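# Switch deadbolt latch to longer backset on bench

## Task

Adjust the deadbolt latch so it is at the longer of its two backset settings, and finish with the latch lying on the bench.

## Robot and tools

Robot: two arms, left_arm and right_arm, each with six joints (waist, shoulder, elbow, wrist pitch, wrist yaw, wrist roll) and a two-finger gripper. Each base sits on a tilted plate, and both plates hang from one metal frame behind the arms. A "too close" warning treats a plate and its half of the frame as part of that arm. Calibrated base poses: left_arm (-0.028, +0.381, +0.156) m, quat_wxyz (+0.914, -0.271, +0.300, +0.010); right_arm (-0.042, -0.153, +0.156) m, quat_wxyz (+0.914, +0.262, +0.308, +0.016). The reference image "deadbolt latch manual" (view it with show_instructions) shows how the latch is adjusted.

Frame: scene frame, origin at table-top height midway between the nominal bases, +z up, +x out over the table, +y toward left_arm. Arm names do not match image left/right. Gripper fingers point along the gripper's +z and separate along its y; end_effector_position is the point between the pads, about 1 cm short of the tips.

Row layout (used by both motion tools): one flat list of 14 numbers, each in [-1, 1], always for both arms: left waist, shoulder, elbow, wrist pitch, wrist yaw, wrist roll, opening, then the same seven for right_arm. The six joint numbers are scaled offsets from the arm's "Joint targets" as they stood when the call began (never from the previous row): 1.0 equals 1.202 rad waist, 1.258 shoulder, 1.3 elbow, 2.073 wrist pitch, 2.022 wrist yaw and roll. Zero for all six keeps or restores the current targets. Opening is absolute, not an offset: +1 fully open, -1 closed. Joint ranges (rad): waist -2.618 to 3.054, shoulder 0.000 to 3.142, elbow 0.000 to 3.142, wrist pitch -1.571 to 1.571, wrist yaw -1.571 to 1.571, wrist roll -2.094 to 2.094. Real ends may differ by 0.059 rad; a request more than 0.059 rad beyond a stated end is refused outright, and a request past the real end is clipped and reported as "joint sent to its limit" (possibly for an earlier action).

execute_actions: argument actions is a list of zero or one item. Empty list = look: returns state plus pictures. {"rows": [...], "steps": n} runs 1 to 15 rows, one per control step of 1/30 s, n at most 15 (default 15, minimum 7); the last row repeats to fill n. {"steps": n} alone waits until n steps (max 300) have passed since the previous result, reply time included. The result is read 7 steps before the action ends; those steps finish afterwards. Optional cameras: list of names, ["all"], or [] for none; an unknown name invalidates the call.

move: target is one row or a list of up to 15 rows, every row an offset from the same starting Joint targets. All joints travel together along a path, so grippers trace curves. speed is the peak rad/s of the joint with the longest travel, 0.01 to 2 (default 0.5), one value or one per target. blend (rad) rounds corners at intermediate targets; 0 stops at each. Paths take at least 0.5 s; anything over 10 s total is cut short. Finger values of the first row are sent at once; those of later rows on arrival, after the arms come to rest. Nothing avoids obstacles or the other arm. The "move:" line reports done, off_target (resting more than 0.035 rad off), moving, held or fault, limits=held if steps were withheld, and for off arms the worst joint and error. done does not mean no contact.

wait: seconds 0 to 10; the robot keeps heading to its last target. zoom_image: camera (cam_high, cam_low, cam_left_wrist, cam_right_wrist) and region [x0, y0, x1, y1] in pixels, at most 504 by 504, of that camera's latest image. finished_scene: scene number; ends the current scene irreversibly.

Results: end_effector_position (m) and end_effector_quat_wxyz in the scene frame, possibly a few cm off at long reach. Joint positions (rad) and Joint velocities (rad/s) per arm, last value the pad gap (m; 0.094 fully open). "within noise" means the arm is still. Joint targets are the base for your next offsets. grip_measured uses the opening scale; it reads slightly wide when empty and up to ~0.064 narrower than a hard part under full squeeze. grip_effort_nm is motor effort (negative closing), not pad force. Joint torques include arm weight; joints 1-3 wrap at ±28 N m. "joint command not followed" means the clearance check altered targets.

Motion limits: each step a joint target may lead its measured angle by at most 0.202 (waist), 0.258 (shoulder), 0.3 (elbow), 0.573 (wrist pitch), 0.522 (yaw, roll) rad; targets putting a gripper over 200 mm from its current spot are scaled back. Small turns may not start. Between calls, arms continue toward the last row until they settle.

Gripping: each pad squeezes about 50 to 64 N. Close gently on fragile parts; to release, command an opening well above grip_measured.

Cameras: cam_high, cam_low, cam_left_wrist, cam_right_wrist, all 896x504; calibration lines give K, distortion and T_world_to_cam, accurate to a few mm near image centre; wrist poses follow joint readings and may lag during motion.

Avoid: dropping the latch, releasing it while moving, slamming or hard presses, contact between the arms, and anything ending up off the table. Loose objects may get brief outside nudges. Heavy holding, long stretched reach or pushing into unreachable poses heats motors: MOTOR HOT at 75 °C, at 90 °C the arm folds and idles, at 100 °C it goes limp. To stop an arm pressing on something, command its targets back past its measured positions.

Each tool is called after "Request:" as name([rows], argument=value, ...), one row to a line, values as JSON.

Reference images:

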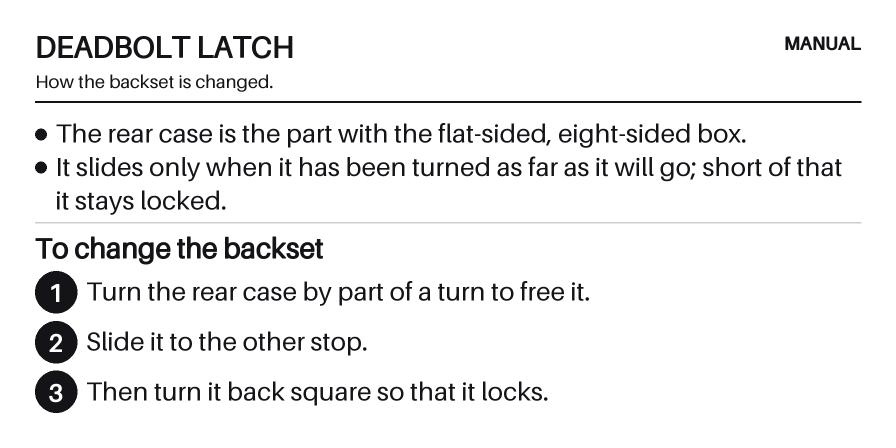

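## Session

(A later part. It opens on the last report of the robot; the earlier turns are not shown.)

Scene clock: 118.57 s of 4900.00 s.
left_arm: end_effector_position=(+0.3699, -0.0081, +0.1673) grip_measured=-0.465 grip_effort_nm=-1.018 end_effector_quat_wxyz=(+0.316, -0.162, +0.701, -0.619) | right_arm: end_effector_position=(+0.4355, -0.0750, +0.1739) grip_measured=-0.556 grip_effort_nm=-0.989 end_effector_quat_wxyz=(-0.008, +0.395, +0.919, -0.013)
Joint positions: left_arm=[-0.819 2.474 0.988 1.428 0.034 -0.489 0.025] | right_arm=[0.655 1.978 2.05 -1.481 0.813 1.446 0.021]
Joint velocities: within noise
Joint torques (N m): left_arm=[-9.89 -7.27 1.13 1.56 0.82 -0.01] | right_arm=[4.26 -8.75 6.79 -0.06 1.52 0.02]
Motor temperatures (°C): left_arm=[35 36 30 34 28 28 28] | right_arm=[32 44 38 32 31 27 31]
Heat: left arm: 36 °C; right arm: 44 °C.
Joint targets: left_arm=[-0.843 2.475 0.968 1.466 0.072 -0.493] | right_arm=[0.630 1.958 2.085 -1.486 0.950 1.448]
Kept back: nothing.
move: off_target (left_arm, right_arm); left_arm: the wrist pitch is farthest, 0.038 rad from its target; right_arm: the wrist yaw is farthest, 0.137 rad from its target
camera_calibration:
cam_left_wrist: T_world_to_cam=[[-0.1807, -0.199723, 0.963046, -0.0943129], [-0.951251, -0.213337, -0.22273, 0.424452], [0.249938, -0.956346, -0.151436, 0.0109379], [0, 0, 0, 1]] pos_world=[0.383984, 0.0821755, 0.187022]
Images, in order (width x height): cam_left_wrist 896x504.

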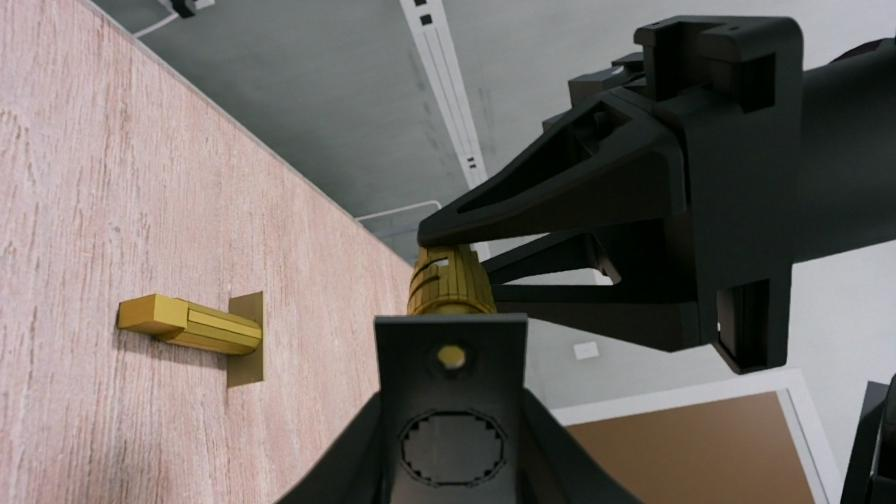

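Request:
move(target=[0.0,0,0,0,0,-0.05,-0.7,0.0,0,0.0,0,0,0,-0.8], speed=0.2, cameras=["cam_left_wrist"])

Request:
zoom_image(camera="cam_left_wrist", region=[370, 210, 540, 350])

Request:
move(target=[0.0,0,0,0,0,-0.04,-0.7,0.0,0,0.0,0,0,0,-0.8], speed=0.2, cameras=["cam_left_wrist","cam_right_wrist"])

Request:
zoom_image(camera="cam_left_wrist", region=[370, 210, 540, 350])

Scene clock: 120.17 s of 4900.00 s.
left_arm: end_effector_position=(+0.3699, -0.0081, +0.1673) grip_measured=-0.465 grip_effort_nm=-1.028 end_effector_quat_wxyz=(+0.284, -0.197, +0.692, -0.634) | right_arm: end_effector_position=(+0.4355, -0.0749, +0.1739) grip_measured=-0.556 grip_effort_nm=-0.989 end_effector_quat_wxyz=(-0.008, +0.395, +0.919, -0.013)
Joint positions: left_arm=[-0.819 2.474 0.988 1.428 0.034 -0.591 0.025] | right_arm=[0.655 1.978 2.05 -1.481 0.813 1.446 0.021]
Joint velocities: within noise
Joint torques (N m): left_arm=[-9.87 -7.38 1.22 1.56 0.8 -0.03] | right_arm=[4.23 -8.75 6.79 -0.06 1.53 0.02]
Motor temperatures (°C): left_arm=[35 36 30 34 28 28 28] | right_arm=[32 45 38 32 31 27 31]
Heat: left arm: 36 °C; right arm: 45 °C.
Joint targets: left_arm=[-0.843 2.475 0.968 1.466 0.072 -0.594] | right_arm=[0.630 1.958 2.085 -1.486 0.950 1.448]
Kept back: nothing.
move: off_target (left_arm, right_arm); left_arm: the wrist pitch is farthest, 0.038 rad from its target; right_arm: the wrist yaw is farthest, 0.137 rad from its target
camera_calibration:
cam_left_wrist: T_world_to_cam=[[-0.104128, -0.136379, 0.985169, -0.125827], [-0.964364, -0.228402, -0.133547, 0.414258], [0.243228, -0.963967, -0.107736, 0.0060465], [0, 0, 0, 1]] pos_world=[0.384923, 0.0832859, 0.179935]
Images, in order (width x height): cam_left_wrist 896x504.

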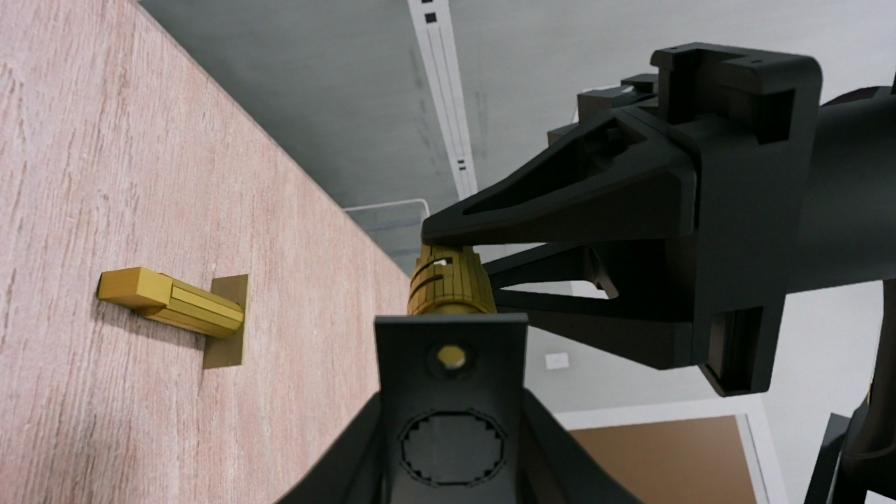

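Scaled by 2.965 from the camera's 896x504 image, which has a finer 1280x720 frame.

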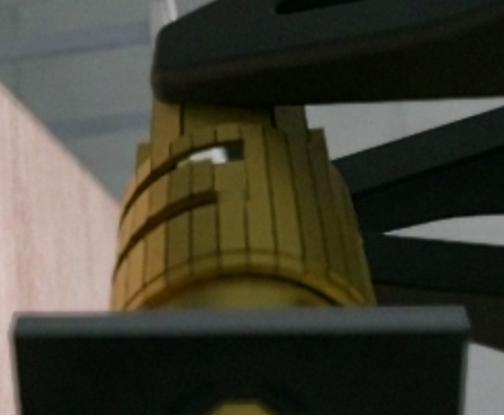

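Scene clock: 121.10 s of 4900.00 s.
left_arm: end_effector_position=(+0.3698, -0.0081, +0.1673) grip_measured=-0.465 grip_effort_nm=-1.018 end_effector_quat_wxyz=(+0.260, -0.223, +0.684, -0.644) | right_arm: end_effector_position=(+0.4355, -0.0749, +0.1739) grip_measured=-0.556 grip_effort_nm=-0.984 end_effector_quat_wxyz=(-0.008, +0.395, +0.919, -0.013)
Joint positions: left_arm=[-0.819 2.474 0.988 1.428 0.034 -0.668 0.025] | right_arm=[0.655 1.978 2.05 -1.481 0.813 1.446 0.021]
Joint velocities: within noise
Joint torques (N m): left_arm=[-9.84 -7.34 1.29 1.55 0.82 -0.09] | right_arm=[4.25 -8.75 6.82 -0.06 1.53 0.02]
Motor temperatures (°C): left_arm=[35 36 30 35 28 28 28] | right_arm=[32 45 38 32 31 27 31]
Heat: left arm: 36 °C; right arm: 45 °C.
Joint targets: left_arm=[-0.843 2.475 0.968 1.466 0.072 -0.675] | right_arm=[0.630 1.958 2.085 -1.486 0.950 1.448]
Kept back: nothing.
move: off_target (left_arm, right_arm); left_arm: the wrist pitch is farthest, 0.038 rad from its target; right_arm: the wrist yaw is farthest, 0.137 rad from its target
camera_calibration:
cam_left_wrist: T_world_to_cam=[[-0.045557, -0.0879087, 0.995086, -0.148703], [-0.969661, -0.235596, -0.0652062, 0.404657], [0.240171, -0.967867, -0.0745086, 0.00155254], [0, 0, 0, 1]] pos_world=[0.385233, 0.0837658, 0.174475]
cam_right_wrist: T_world_to_cam=[[-0.731578, -0.681398, 0.0221371, 0.266113], [-0.608234, 0.667005, 0.430298, 0.278454], [-0.30797, 0.301332, -0.902415, 0.402128], [0, 0, 0, 1]] pos_world=[0.487891, -0.125575, 0.237178]
Images, in order (width x height): cam_left_wrist 896x504, cam_right_wrist 896x504.

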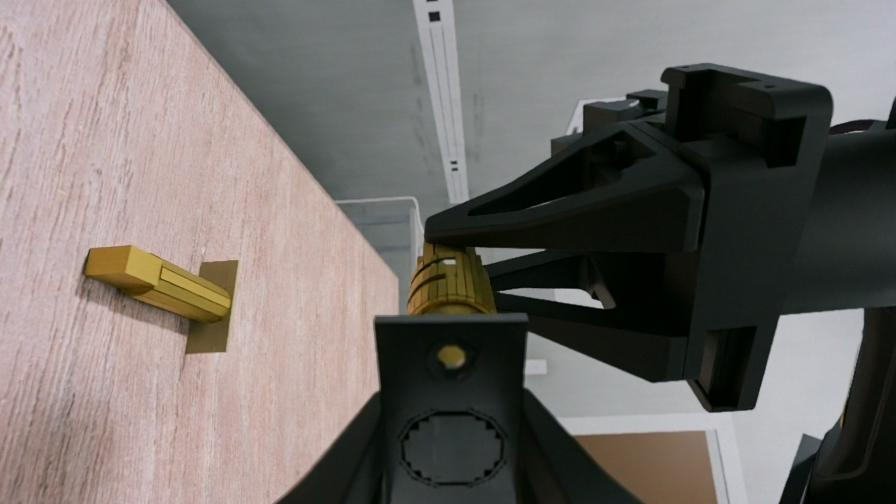

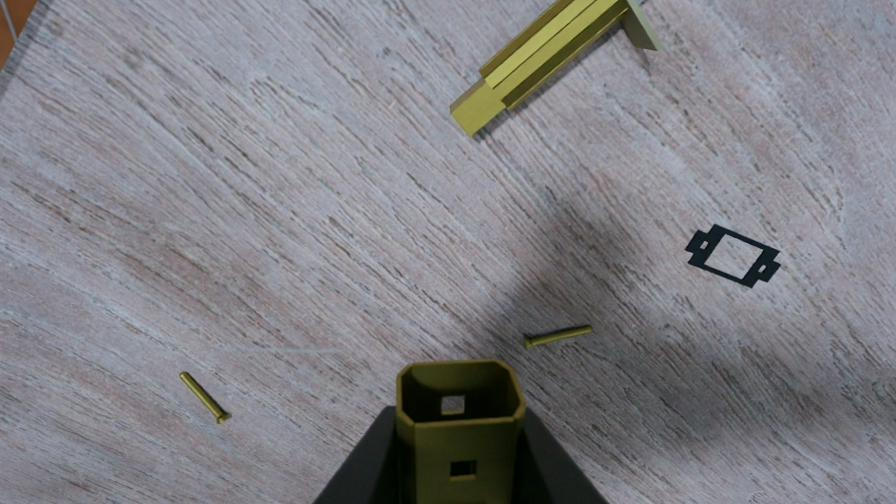

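Scaled by 2.965 from the camera's 896x504 image, which has a finer 1280x720 frame.

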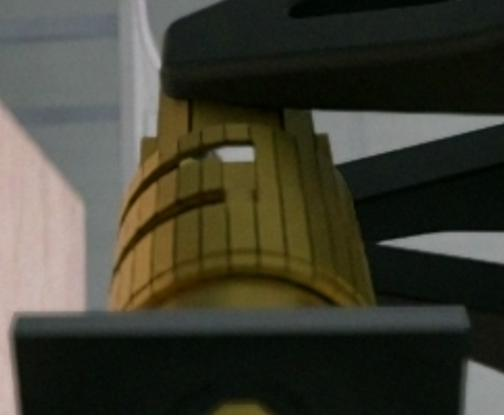

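Request:
move(target=[0.0,0,0,0,0,-0.04,-0.7,0.0,0,0.0,0,0,0,-0.8], speed=0.15, cameras=["cam_left_wrist"])

Request:
zoom_image(camera="cam_left_wrist", region=[370, 210, 540, 350])

Request:
move(target=[0.0,0,0,0,0,-0.03,-0.7,0.0,0,0.0,0,0,0,-0.8], speed=0.15, cameras=["cam_left_wrist"])

Request:
zoom_image(camera="cam_left_wrist", region=[370, 210, 540, 350])

Scene clock: 122.43 s of 4900.00 s.
left_arm: end_effector_position=(+0.3699, -0.0081, +0.1672) grip_measured=-0.465 grip_effort_nm=-1.013 end_effector_quat_wxyz=(+0.240, -0.244, +0.677, -0.652) | right_arm: end_effector_position=(+0.4354, -0.0751, +0.1736) grip_measured=-0.556 grip_effort_nm=-0.989 end_effector_quat_wxyz=(-0.009, +0.401, +0.916, -0.013)
Joint positions: left_arm=[-0.819 2.474 0.988 1.428 0.034 -0.729 0.025] | right_arm=[0.654 1.978 2.05 -1.481 0.811 1.458 0.021]
Joint velocities: within noise
Joint torques (N m): left_arm=[-9.74 -7.41 1.18 1.55 0.79 -0.32] | right_arm=[4.33 -8.76 6.8 -0.06 1.56 -0.12]
Motor temperatures (°C): left_arm=[35 36 30 35 28 28 28] | right_arm=[32 45 38 32 31 27 31]
Heat: left arm: 36 °C; right arm: 45 °C.
Joint targets: left_arm=[-0.843 2.475 0.968 1.466 0.072 -0.756] | right_arm=[0.630 1.958 2.085 -1.486 0.950 1.448]
Kept back: nothing.
move: off_target (left_arm, right_arm); left_arm: the wrist pitch is farthest, 0.038 rad from its target; right_arm: the wrist yaw is farthest, 0.139 rad from its target
camera_calibration:
cam_left_wrist: T_world_to_cam=[[0.00154599, -0.0492774, 0.998784, -0.166325], [-0.970806, -0.239646, -0.0103208, 0.395946], [0.239863, -0.969609, -0.0482093, -0.00270812], [0, 0, 0, 1]] pos_world=[0.385294, 0.0840649, 0.170079]
Images, in order (width x height): cam_left_wrist 896x504.

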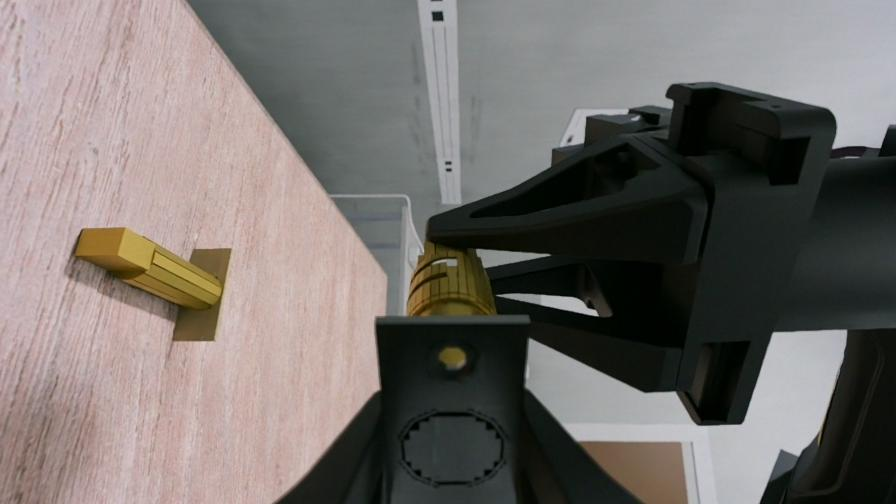

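Scaled by 2.965 from the camera's 896x504 image, which has a finer 1280x720 frame.

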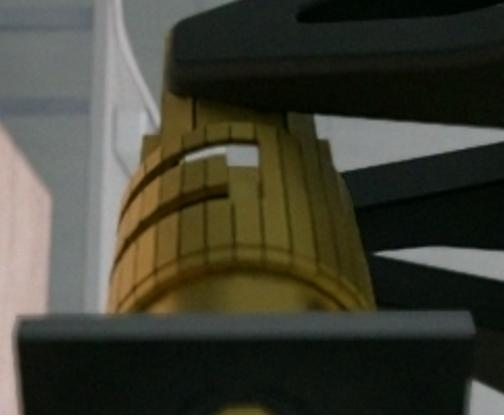

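Scene clock: 123.37 s of 4900.00 s.
left_arm: end_effector_position=(+0.3699, -0.0081, +0.1672) grip_measured=-0.465 grip_effort_nm=-1.023 end_effector_quat_wxyz=(+0.223, -0.261, +0.670, -0.658) | right_arm: end_effector_position=(+0.4354, -0.0753, +0.1733) grip_measured=-0.556 grip_effort_nm=-0.989 end_effector_quat_wxyz=(-0.009, +0.403, +0.915, -0.013)
Joint positions: left_arm=[-0.819 2.474 0.988 1.428 0.034 -0.779 0.025] | right_arm=[0.653 1.978 2.05 -1.481 0.81 1.462 0.021]
Joint velocities: within noise
Joint torques (N m): left_arm=[-9.85 -7.39 1.16 1.57 0.82 -0.46] | right_arm=[4.4 -8.79 6.82 -0.06 1.56 -0.16]
Motor temperatures (°C): left_arm=[35 36 30 35 28 28 28] | right_arm=[32 45 38 32 31 27 31]
Heat: left arm: 36 °C; right arm: 45 °C.
Joint targets: left_arm=[-0.843 2.475 0.968 1.466 0.072 -0.817] | right_arm=[0.630 1.958 2.085 -1.486 0.950 1.448]
Kept back: nothing.
move: off_target (left_arm, right_arm); left_arm: the wrist pitch is farthest, 0.038 rad from its target; right_arm: the wrist yaw is farthest, 0.140 rad from its target
camera_calibration:
cam_left_wrist: T_world_to_cam=[[0.0400904, -0.0168845, 0.999053, -0.180368], [-0.969903, -0.240985, 0.0348479, 0.388051], [0.240168, -0.970382, -0.0260375, -0.00653353], [0, 0, 0, 1]] pos_world=[0.385172, 0.0841289, 0.166504]
Images, in order (width x height): cam_left_wrist 896x504.

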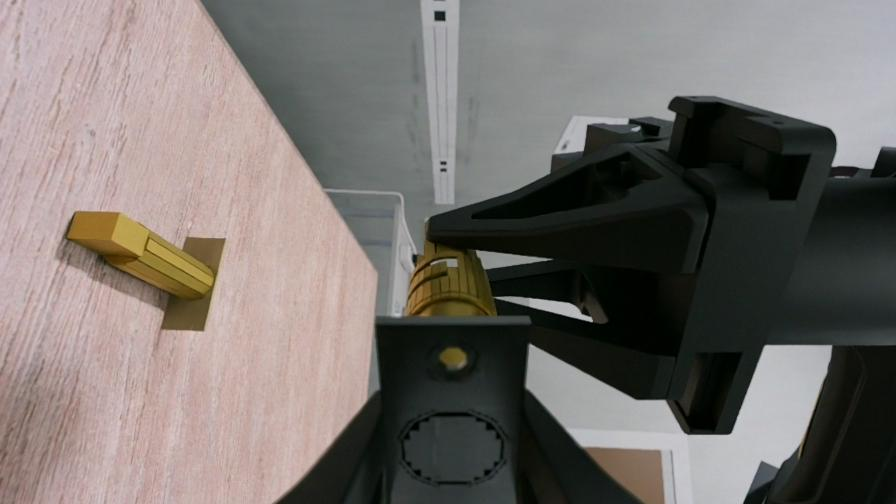

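Scaled by 2.965 from the camera's 896x504 image, which has a finer 1280x720 frame.

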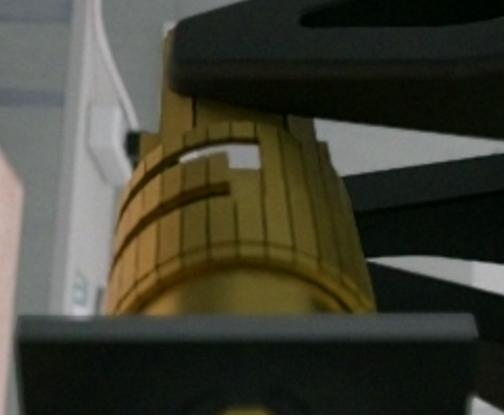

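Request:
move(target=[0.0,0,0,0,0,-0.03,-0.7,0.0,0,0.0,0,0,0,-0.8], speed=0.15, cameras=["cam_left_wrist","cam_right_wrist"])

Request:
zoom_image(camera="cam_left_wrist", region=[370, 210, 540, 350])

Scene clock: 124.63 s of 4900.00 s.
left_arm: end_effector_position=(+0.3698, -0.0081, +0.1673) grip_measured=-0.465 grip_effort_nm=-1.023 end_effector_quat_wxyz=(+0.208, -0.277, +0.664, -0.663) | right_arm: end_effector_position=(+0.4354, -0.0756, +0.1731) grip_measured=-0.556 grip_effort_nm=-0.984 end_effector_quat_wxyz=(-0.009, +0.403, +0.915, -0.014)
Joint positions: left_arm=[-0.819 2.474 0.988 1.428 0.034 -0.827 0.025] | right_arm=[0.652 1.978 2.05 -1.481 0.81 1.462 0.021]
Joint velocities: within noise
Joint torques (N m): left_arm=[-9.78 -7.31 1.13 1.56 0.81 -0.61] | right_arm=[4.46 -8.77 6.8 -0.06 1.56 -0.15]
Motor temperatures (°C): left_arm=[35 36 30 35 28 28 28] | right_arm=[32 45 38 32 31 27 31]
Heat: left arm: 36 °C; right arm: 45 °C.
Joint targets: left_arm=[-0.843 2.475 0.968 1.466 0.072 -0.878] | right_arm=[0.630 1.958 2.085 -1.486 0.950 1.448]
Kept back: nothing.
move: off_target (left_arm, right_arm); left_arm: the wrist roll is farthest, 0.051 rad from its target; right_arm: the wrist yaw is farthest, 0.140 rad from its target
camera_calibration:
cam_left_wrist: T_world_to_cam=[[0.0761615, 0.0142301, 0.996994, -0.19321], [-0.967594, -0.240372, 0.0773464, 0.38001], [0.240751, -0.970576, -0.00453815, -0.0103872], [0, 0, 0, 1]] pos_world=[0.384911, 0.0840118, 0.16319]
cam_right_wrist: T_world_to_cam=[[-0.743759, -0.668009, 0.0242047, 0.271625], [-0.594954, 0.678058, 0.431586, 0.274017], [-0.304716, 0.306596, -0.901747, 0.400423], [0, 0, 0, 1]] pos_world=[0.487066, -0.12712, 0.236243]
Images, in order (width x height): cam_left_wrist 896x504, cam_right_wrist 896x504.

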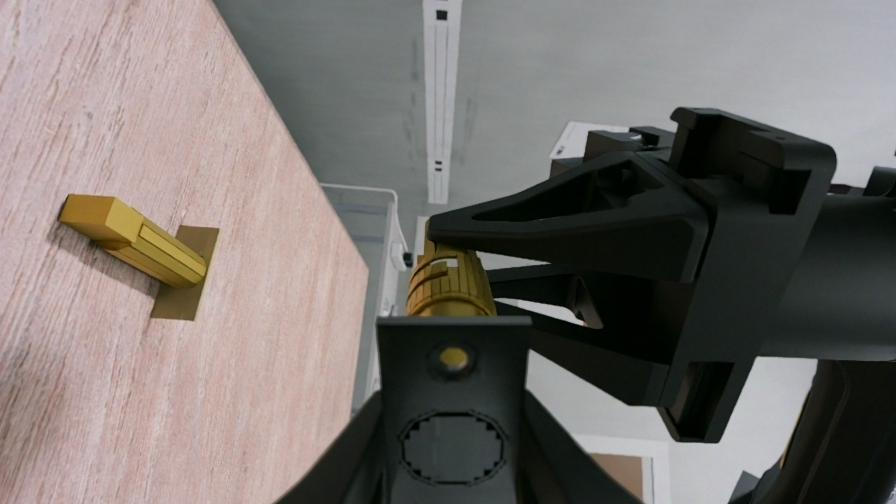

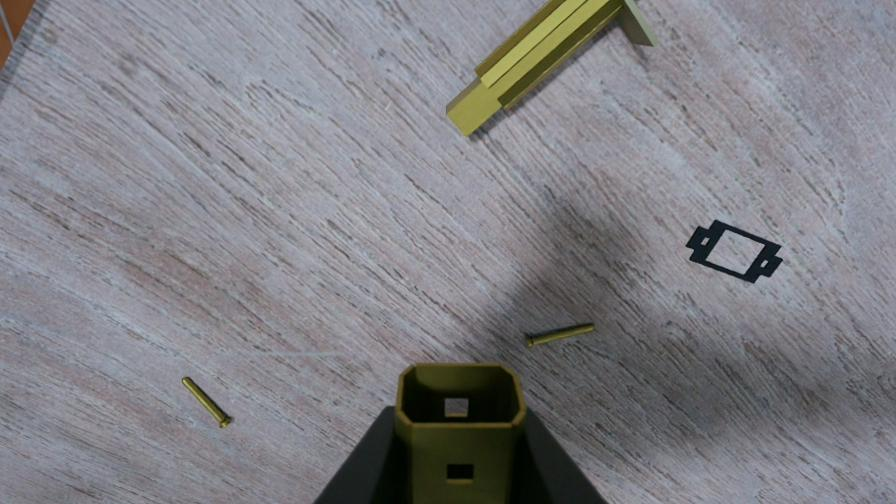

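Scaled by 2.965 from the camera's 896x504 image, which has a finer 1280x720 frame.

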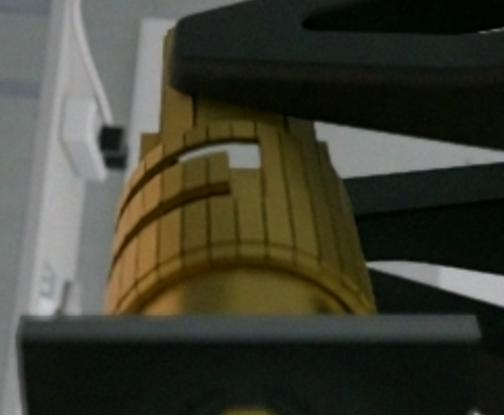

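Request:
move(target=[0.0,0,0.013,-0.005,0,0.022,-0.7,0.0416,0.0215,-0.0077,0,-0.062,0,-0.8], speed=0.15, cameras=["cam_left_wrist"])

Request:
zoom_image(camera="cam_left_wrist", region=[370, 210, 540, 350])

Scene clock: 126.37 s of 4900.00 s.
left_arm: end_effector_position=(+0.3700, -0.0080, +0.1678) grip_measured=-0.465 grip_effort_nm=-1.018 end_effector_quat_wxyz=(+0.211, -0.273, +0.665, -0.663) | right_arm: end_effector_position=(+0.4343, -0.0737, +0.1735) grip_measured=-0.556 grip_effort_nm=-0.979 end_effector_quat_wxyz=(-0.013, +0.403, +0.915, -0.011)
Joint positions: left_arm=[-0.819 2.474 0.988 1.43 0.036 -0.816 0.025] | right_arm=[0.654 1.978 2.05 -1.481 0.801 1.462 0.021]
Joint velocities: within noise
Joint torques (N m): left_arm=[-9.85 -7.25 2.52 1.42 0.77 -0.21] | right_arm=[8.09 -6.6 5.9 -0.05 0.24 -0.15]
Motor temperatures (°C): left_arm=[35 36 30 35 28 28 28] | right_arm=[32 45 38 32 31 27 32]
Heat: left arm: 36 °C; right arm: 45 °C.
Joint targets: left_arm=[-0.843 2.475 0.985 1.456 0.072 -0.833] | right_arm=[0.680 1.985 2.075 -1.486 0.824 1.448]
Kept back: nothing.
move: off_target (left_arm); left_arm: the wrist yaw is farthest, 0.036 rad from its target
camera_calibration:
cam_left_wrist: T_world_to_cam=[[0.0664017, 0.00917218, 0.997751, -0.190297], [-0.968292, -0.240764, 0.0666545, 0.382178], [0.240834, -0.97054, -0.00710579, -0.00992629], [0, 0, 0, 1]] pos_world=[0.385087, 0.0841263, 0.164324]
Images, in order (width x height): cam_left_wrist 896x504.

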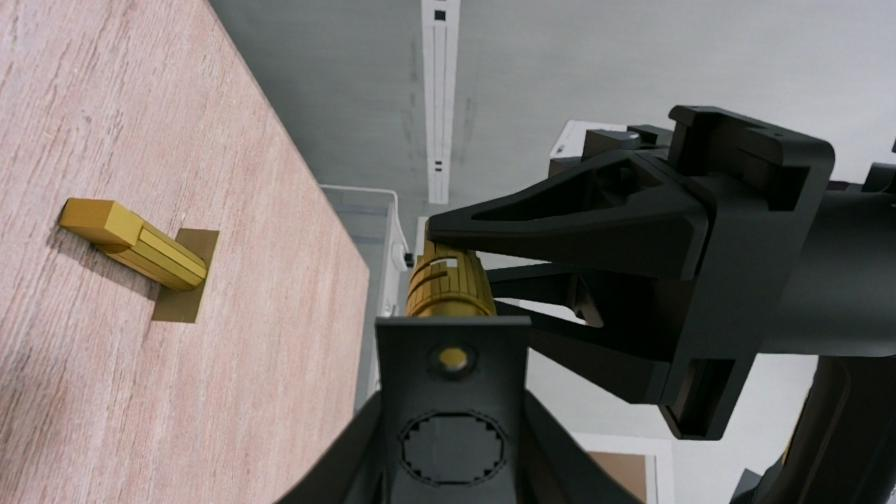

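Scaled by 2.965 from the camera's 896x504 image, which has a finer 1280x720 frame.

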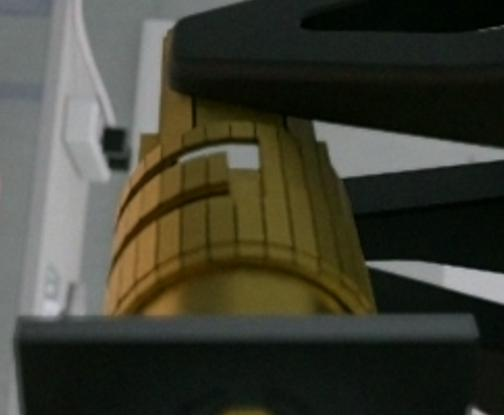

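Request:
move(target=[0,0,0,0,0,0,-0.2,0,0,0,0,0,0,-0.8], cameras=["cam_left_wrist"])

Request:
move(target=[0,0,0,0,0,0,1,0,0,0,0,0,0,-0.8], cameras=["cam_left_wrist","cam_high","cam_right_wrist"])

Request:
zoom_image(camera="cam_left_wrist", region=[320, 224, 640, 504])

Scene clock: 127.20 s of 4900.00 s.
left_arm: end_effector_position=(+0.3702, -0.0080, +0.1717) grip_measured=-0.202 grip_effort_nm=0.110 end_effector_quat_wxyz=(+0.208, -0.275, +0.657, -0.671) | right_arm: end_effector_position=(+0.4354, -0.0753, +0.1735) grip_measured=-0.556 grip_effort_nm=-0.984 end_effector_quat_wxyz=(-0.009, +0.401, +0.916, -0.014)
Joint positions: left_arm=[-0.819 2.474 0.988 1.441 0.051 -0.832 0.037] | right_arm=[0.654 1.978 2.05 -1.481 0.812 1.459 0.021]
Joint velocities: within noise
Joint torques (N m): left_arm=[-9.84 -7.45 2.43 1.36 0.63 0.02] | right_arm=[8.1 -6.58 5.9 -0.05 0.12 -0.12]
Motor temperatures (°C): left_arm=[35 36 30 35 28 28 28] | right_arm=[32 45 38 32 31 27 32]
Heat: left arm: 36 °C; right arm: 45 °C.
Joint targets: left_arm=[-0.843 2.475 0.985 1.455 0.072 -0.833] | right_arm=[0.680 1.985 2.075 -1.486 0.824 1.448]
Kept back: nothing.
move: done
camera_calibration:
cam_left_wrist: T_world_to_cam=[[0.0661722, 0.033568, 0.997243, -0.193844], [-0.968775, -0.237177, 0.0722668, 0.381352], [0.238949, -0.970886, 0.0168253, -0.0133217], [0, 0, 0, 1]] pos_world=[0.385455, 0.0840211, 0.165975]
Images, in order (width x height): cam_left_wrist 896x504.

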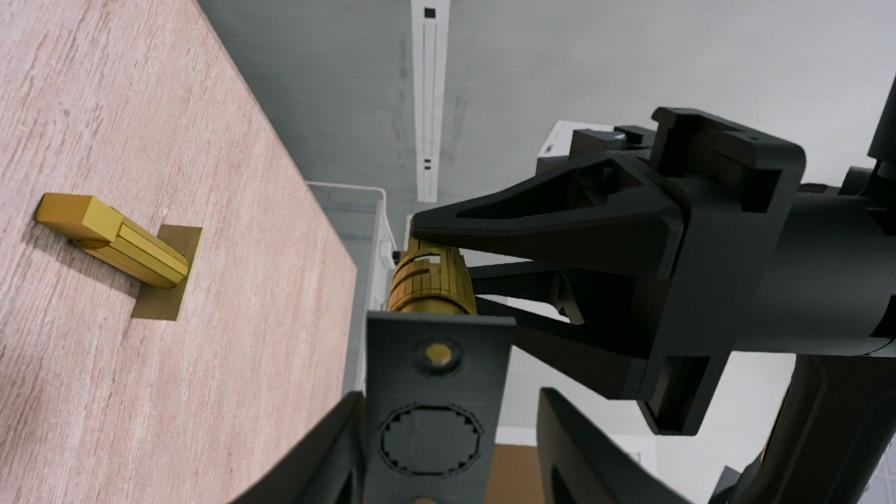

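Scene clock: 127.70 s of 4900.00 s.
left_arm: end_effector_position=(+0.3702, -0.0080, +0.1719) grip_measured=+0.998 grip_effort_nm=0.105 end_effector_quat_wxyz=(+0.208, -0.275, +0.656, -0.671) | right_arm: end_effector_position=(+0.4354, -0.0753, +0.1735) grip_measured=-0.556 grip_effort_nm=-0.989 end_effector_quat_wxyz=(-0.009, +0.401, +0.916, -0.014)
Joint positions: left_arm=[-0.819 2.474 0.988 1.442 0.052 -0.833 0.094] | right_arm=[0.654 1.978 2.05 -1.481 0.812 1.459 0.021]
Joint velocities: within noise
Joint torques (N m): left_arm=[-9.83 -7.42 2.52 1.31 0.6 0] | right_arm=[8.1 -6.58 5.91 -0.05 0.11 -0.11]
Motor temperatures (°C): left_arm=[35 36 30 35 28 28 28] | right_arm=[32 45 38 32 31 27 32]
Heat: left arm: 36 °C; right arm: 45 °C.
Joint targets: left_arm=[-0.843 2.475 0.985 1.456 0.072 -0.833] | right_arm=[0.680 1.985 2.075 -1.486 0.824 1.448]
Kept back: nothing.
move: done
camera_calibration:
cam_left_wrist: T_world_to_cam=[[0.0657421, 0.0346139, 0.997236, -0.193906], [-0.968792, -0.237157, 0.0720986, 0.381417], [0.238997, -0.970854, 0.0179424, -0.0135163], [0, 0, 0, 1]] pos_world=[0.385492, 0.0840452, 0.166113]
cam_right_wrist: T_world_to_cam=[[-0.740587, -0.67155, 0.0234852, 0.27024], [-0.59877, 0.67538, 0.430508, 0.275348], [-0.304969, 0.304766, -0.902281, 0.400798], [0, 0, 0, 1]] pos_world=[0.487237, -0.126634, 0.236746]
Images, in order (width x height): cam_high 896x504, cam_left_wrist 896x504, cam_right_wrist 896x504.

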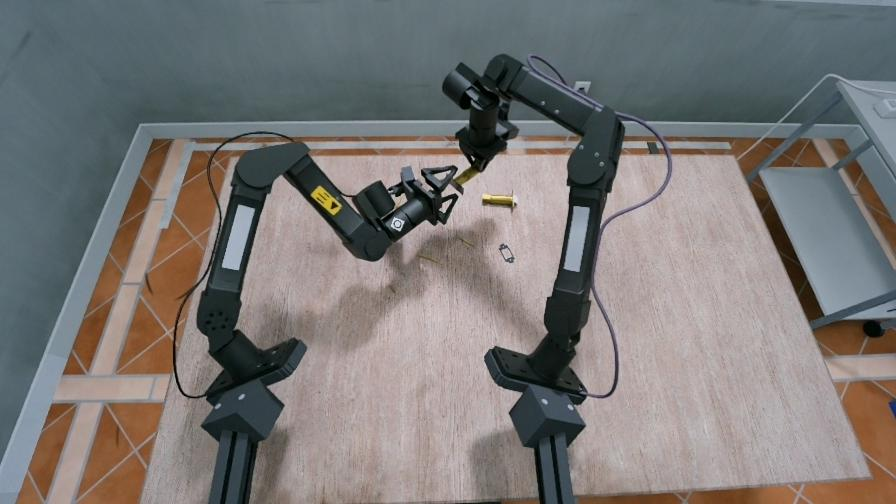

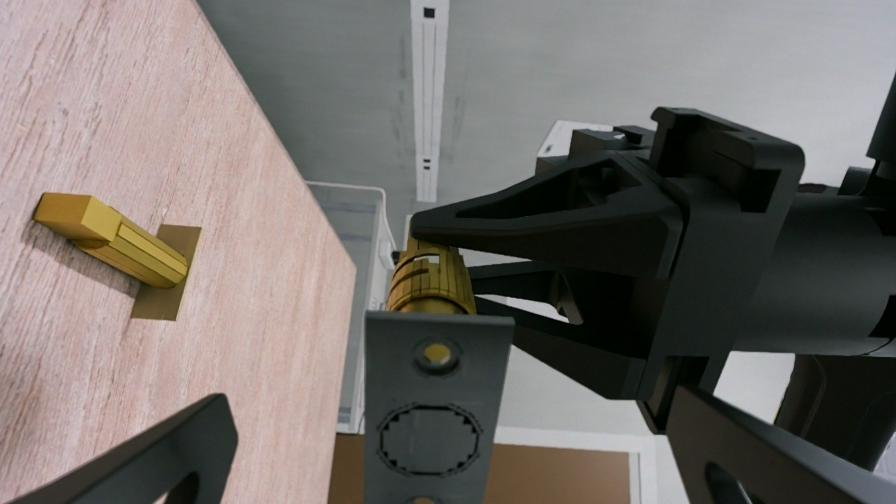

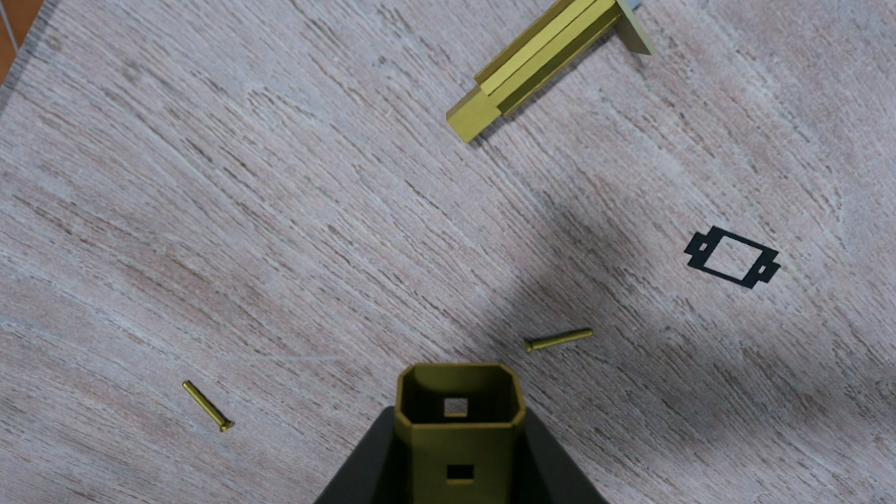

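Scaled by 1.575 from the camera's 896x504 image, which has a finer 1280x720 frame.

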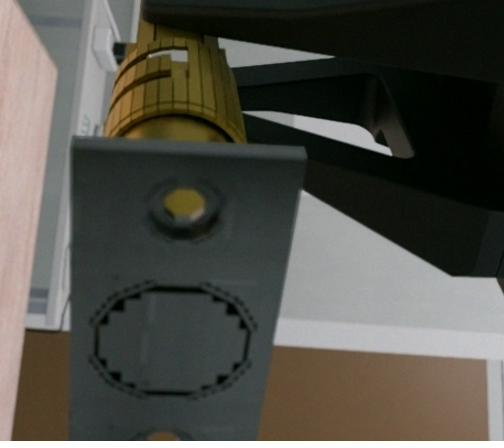

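Request:
move([
  [0,0,0,0,0,0,1,-0.147,-0.130,-0.006,0.0125,-0.027,-0.024,-0.8],
  [0.285,-0.457,0.281,-0.557,-0.02,0.214,1,-0.147,-0.130,-0.006,0.0125,-0.027,-0.024,-0.8],
], speed=[0.4,1.0])

Request:
zoom_image(camera="cam_high", region=[440, 100, 560, 220])

Request:
zoom_image(camera="cam_low", region=[350, 160, 470, 260])

Scene clock: 131.40 s of 4900.00 s.
left_arm: end_effector_position=(+0.5639, +0.1767, +0.1524) grip_measured=+0.998 grip_effort_nm=0.105 end_effector_quat_wxyz=(+0.268, -0.203, +0.816, -0.471) | right_arm: end_effector_position=(+0.4535, -0.1608, +0.1730) grip_measured=-0.556 grip_effort_nm=-0.984 end_effector_quat_wxyz=(-0.005, +0.480, +0.877, -0.018)
Joint positions: left_arm=[-0.492 1.919 1.342 0.305 0.022 -0.415 0.094] | right_arm=[0.49 1.832 2.05 -1.469 0.781 1.41 0.021]
Joint velocities: within noise
Joint torques (N m): left_arm=[-7.49 -10.37 5.16 1.08 0.47 0.14] | right_arm=[6.02 -8.36 5.39 0.1 -0.13 -0.12]
Motor temperatures (°C): left_arm=[35 36 30 35 28 28 28] | right_arm=[32 45 38 32 30 27 32]
Heat: left arm: 36 °C; right arm: 45 °C.
Joint targets: left_arm=[-0.501 1.901 1.350 0.301 0.031 -0.400] | right_arm=[0.503 1.822 2.067 -1.460 0.770 1.399]
Kept back: nothing.
move: done
camera_calibration:
cam_left_wrist: T_world_to_cam=[[0.0620226, -0.490861, 0.869028, -0.0790818], [-0.973275, -0.222636, -0.0562907, 0.633814], [0.221108, -0.842312, -0.491551, 0.184798], [0, 0, 0, 1]] pos_world=[0.58092, 0.257949, 0.19524]
cam_right_wrist: T_world_to_cam=[[-0.846469, -0.531704, 0.027926, 0.295989], [-0.473301, 0.775443, 0.41794, 0.305509], [-0.243876, 0.340556, -0.908045, 0.410954], [0, 0, 0, 1]] pos_world=[0.495366, -0.219479, 0.237215]

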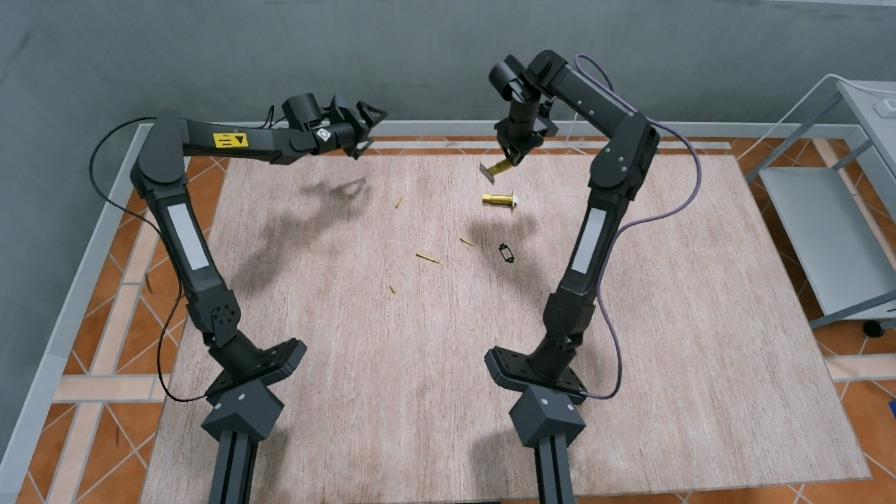

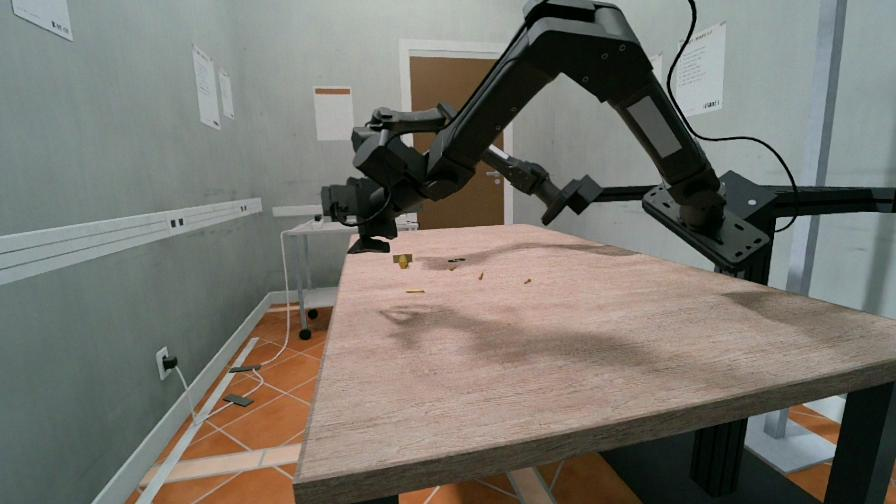

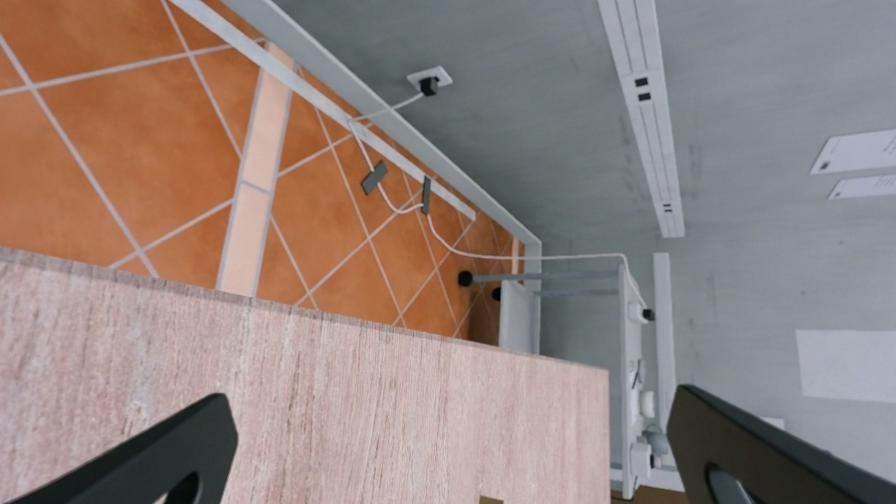

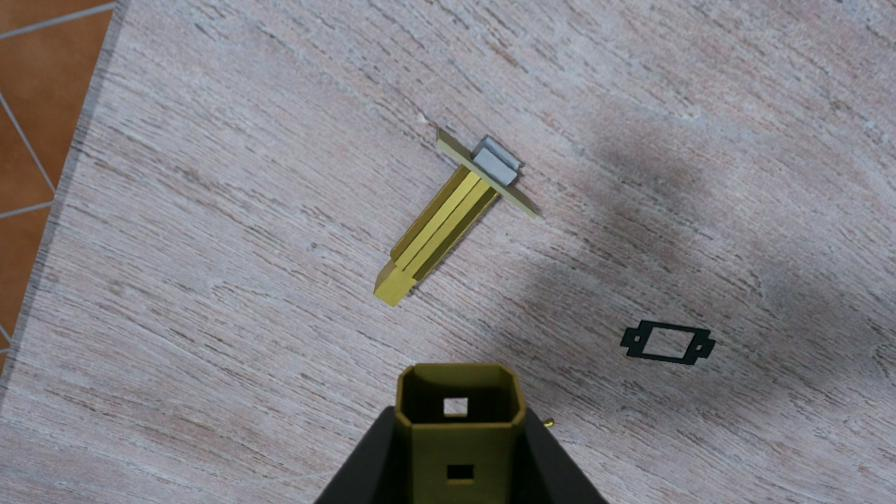

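Scaled by 4.200 from the camera's 896x504 image, which has a finer 1280x720 frame.

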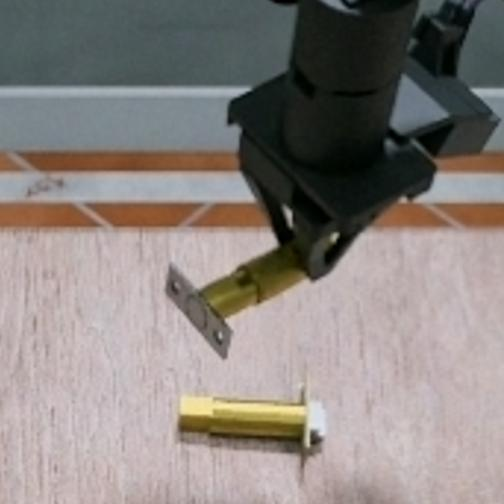

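Scaled by 4.200 from the camera's 896x504 image, which has a finer 1280x720 frame.

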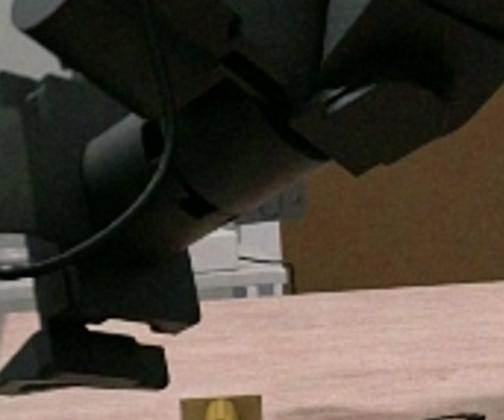

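Request:
move(target=[0,0,0,0,0,0,1,0.1265,0.0978,-0.4208,0.2557,0.0148,0.05,-0.8], speed=0.7, cameras=["cam_high","cam_low","cam_right_wrist"])

Scene clock: 133.87 s of 4900.00 s.
left_arm: end_effector_position=(+0.5638, +0.1766, +0.1523) grip_measured=+0.998 grip_effort_nm=0.105 end_effector_quat_wxyz=(+0.267, -0.202, +0.816, -0.471) | right_arm: end_effector_position=(+0.3740, -0.0178, +0.0864) grip_measured=-0.556 grip_effort_nm=-0.979 end_effector_quat_wxyz=(-0.012, +0.438, +0.899, -0.002)
Joint positions: left_arm=[-0.492 1.919 1.342 0.304 0.022 -0.415 0.094] | right_arm=[0.63 1.946 1.525 -0.94 0.788 1.489 0.021]
Joint velocities: within noise
Joint torques (N m): left_arm=[-7.42 -10.29 5.11 1.1 0.47 0.19] | right_arm=[8.02 -6.94 3.12 0.13 0.11 0.11]
Motor temperatures (°C): left_arm=[35 36 30 34 28 28 28] | right_arm=[33 45 38 32 30 27 32]
Heat: left arm: 36 °C; right arm: 45 °C.
Joint targets: left_arm=[-0.501 1.901 1.350 0.301 0.031 -0.400] | right_arm=[0.655 1.945 1.521 -0.930 0.800 1.500]
Kept back: nothing.
move: done
camera_calibration:
cam_right_wrist: T_world_to_cam=[[-0.793139, -0.609011, 0.00603399, 0.28769], [-0.543219, 0.711866, 0.445151, 0.2158], [-0.275397, 0.349788, -0.895435, 0.275107], [0, 0, 0, 1]] pos_world=[0.421169, -0.0746439, 0.148541]
Images, in order (width x height): cam_high 896x504, cam_low 896x504, cam_right_wrist 896x504.

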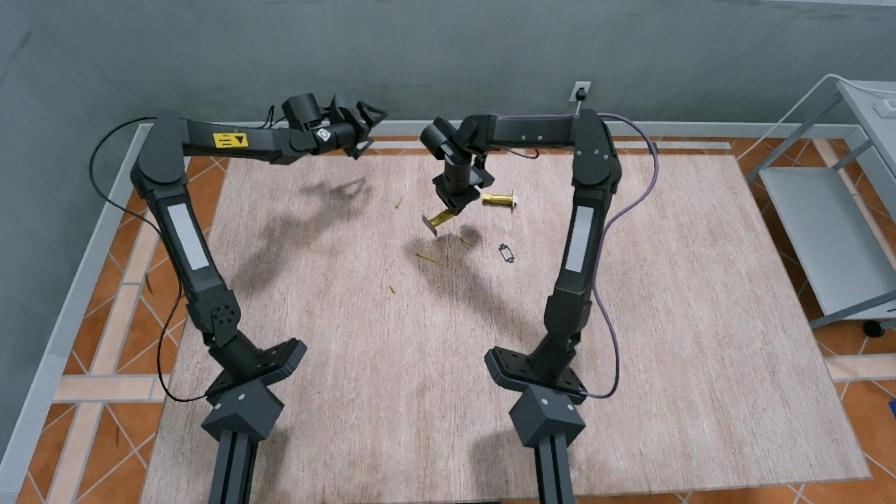

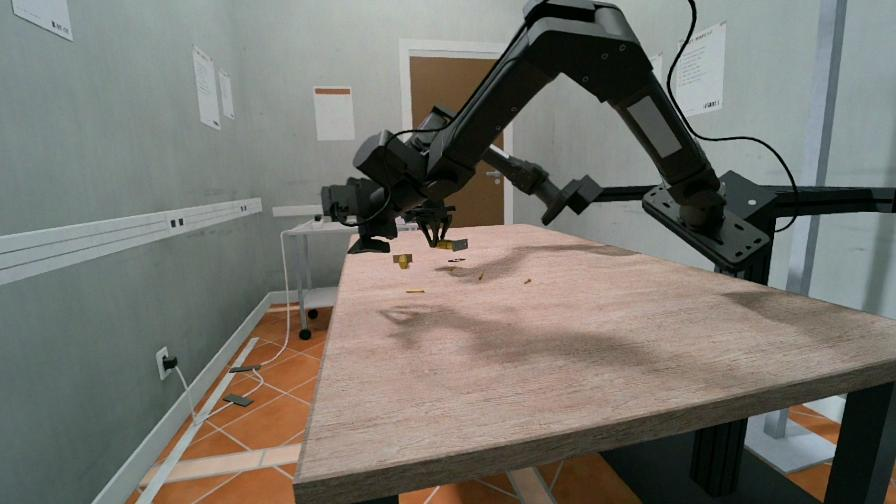

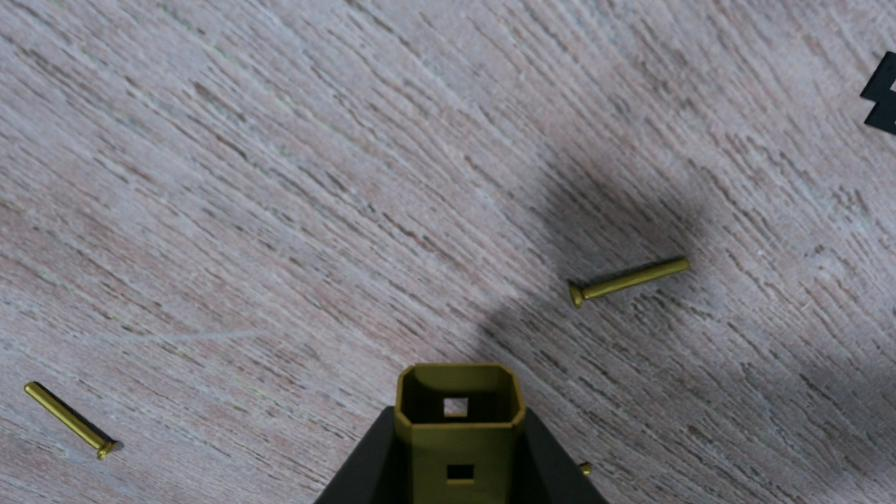

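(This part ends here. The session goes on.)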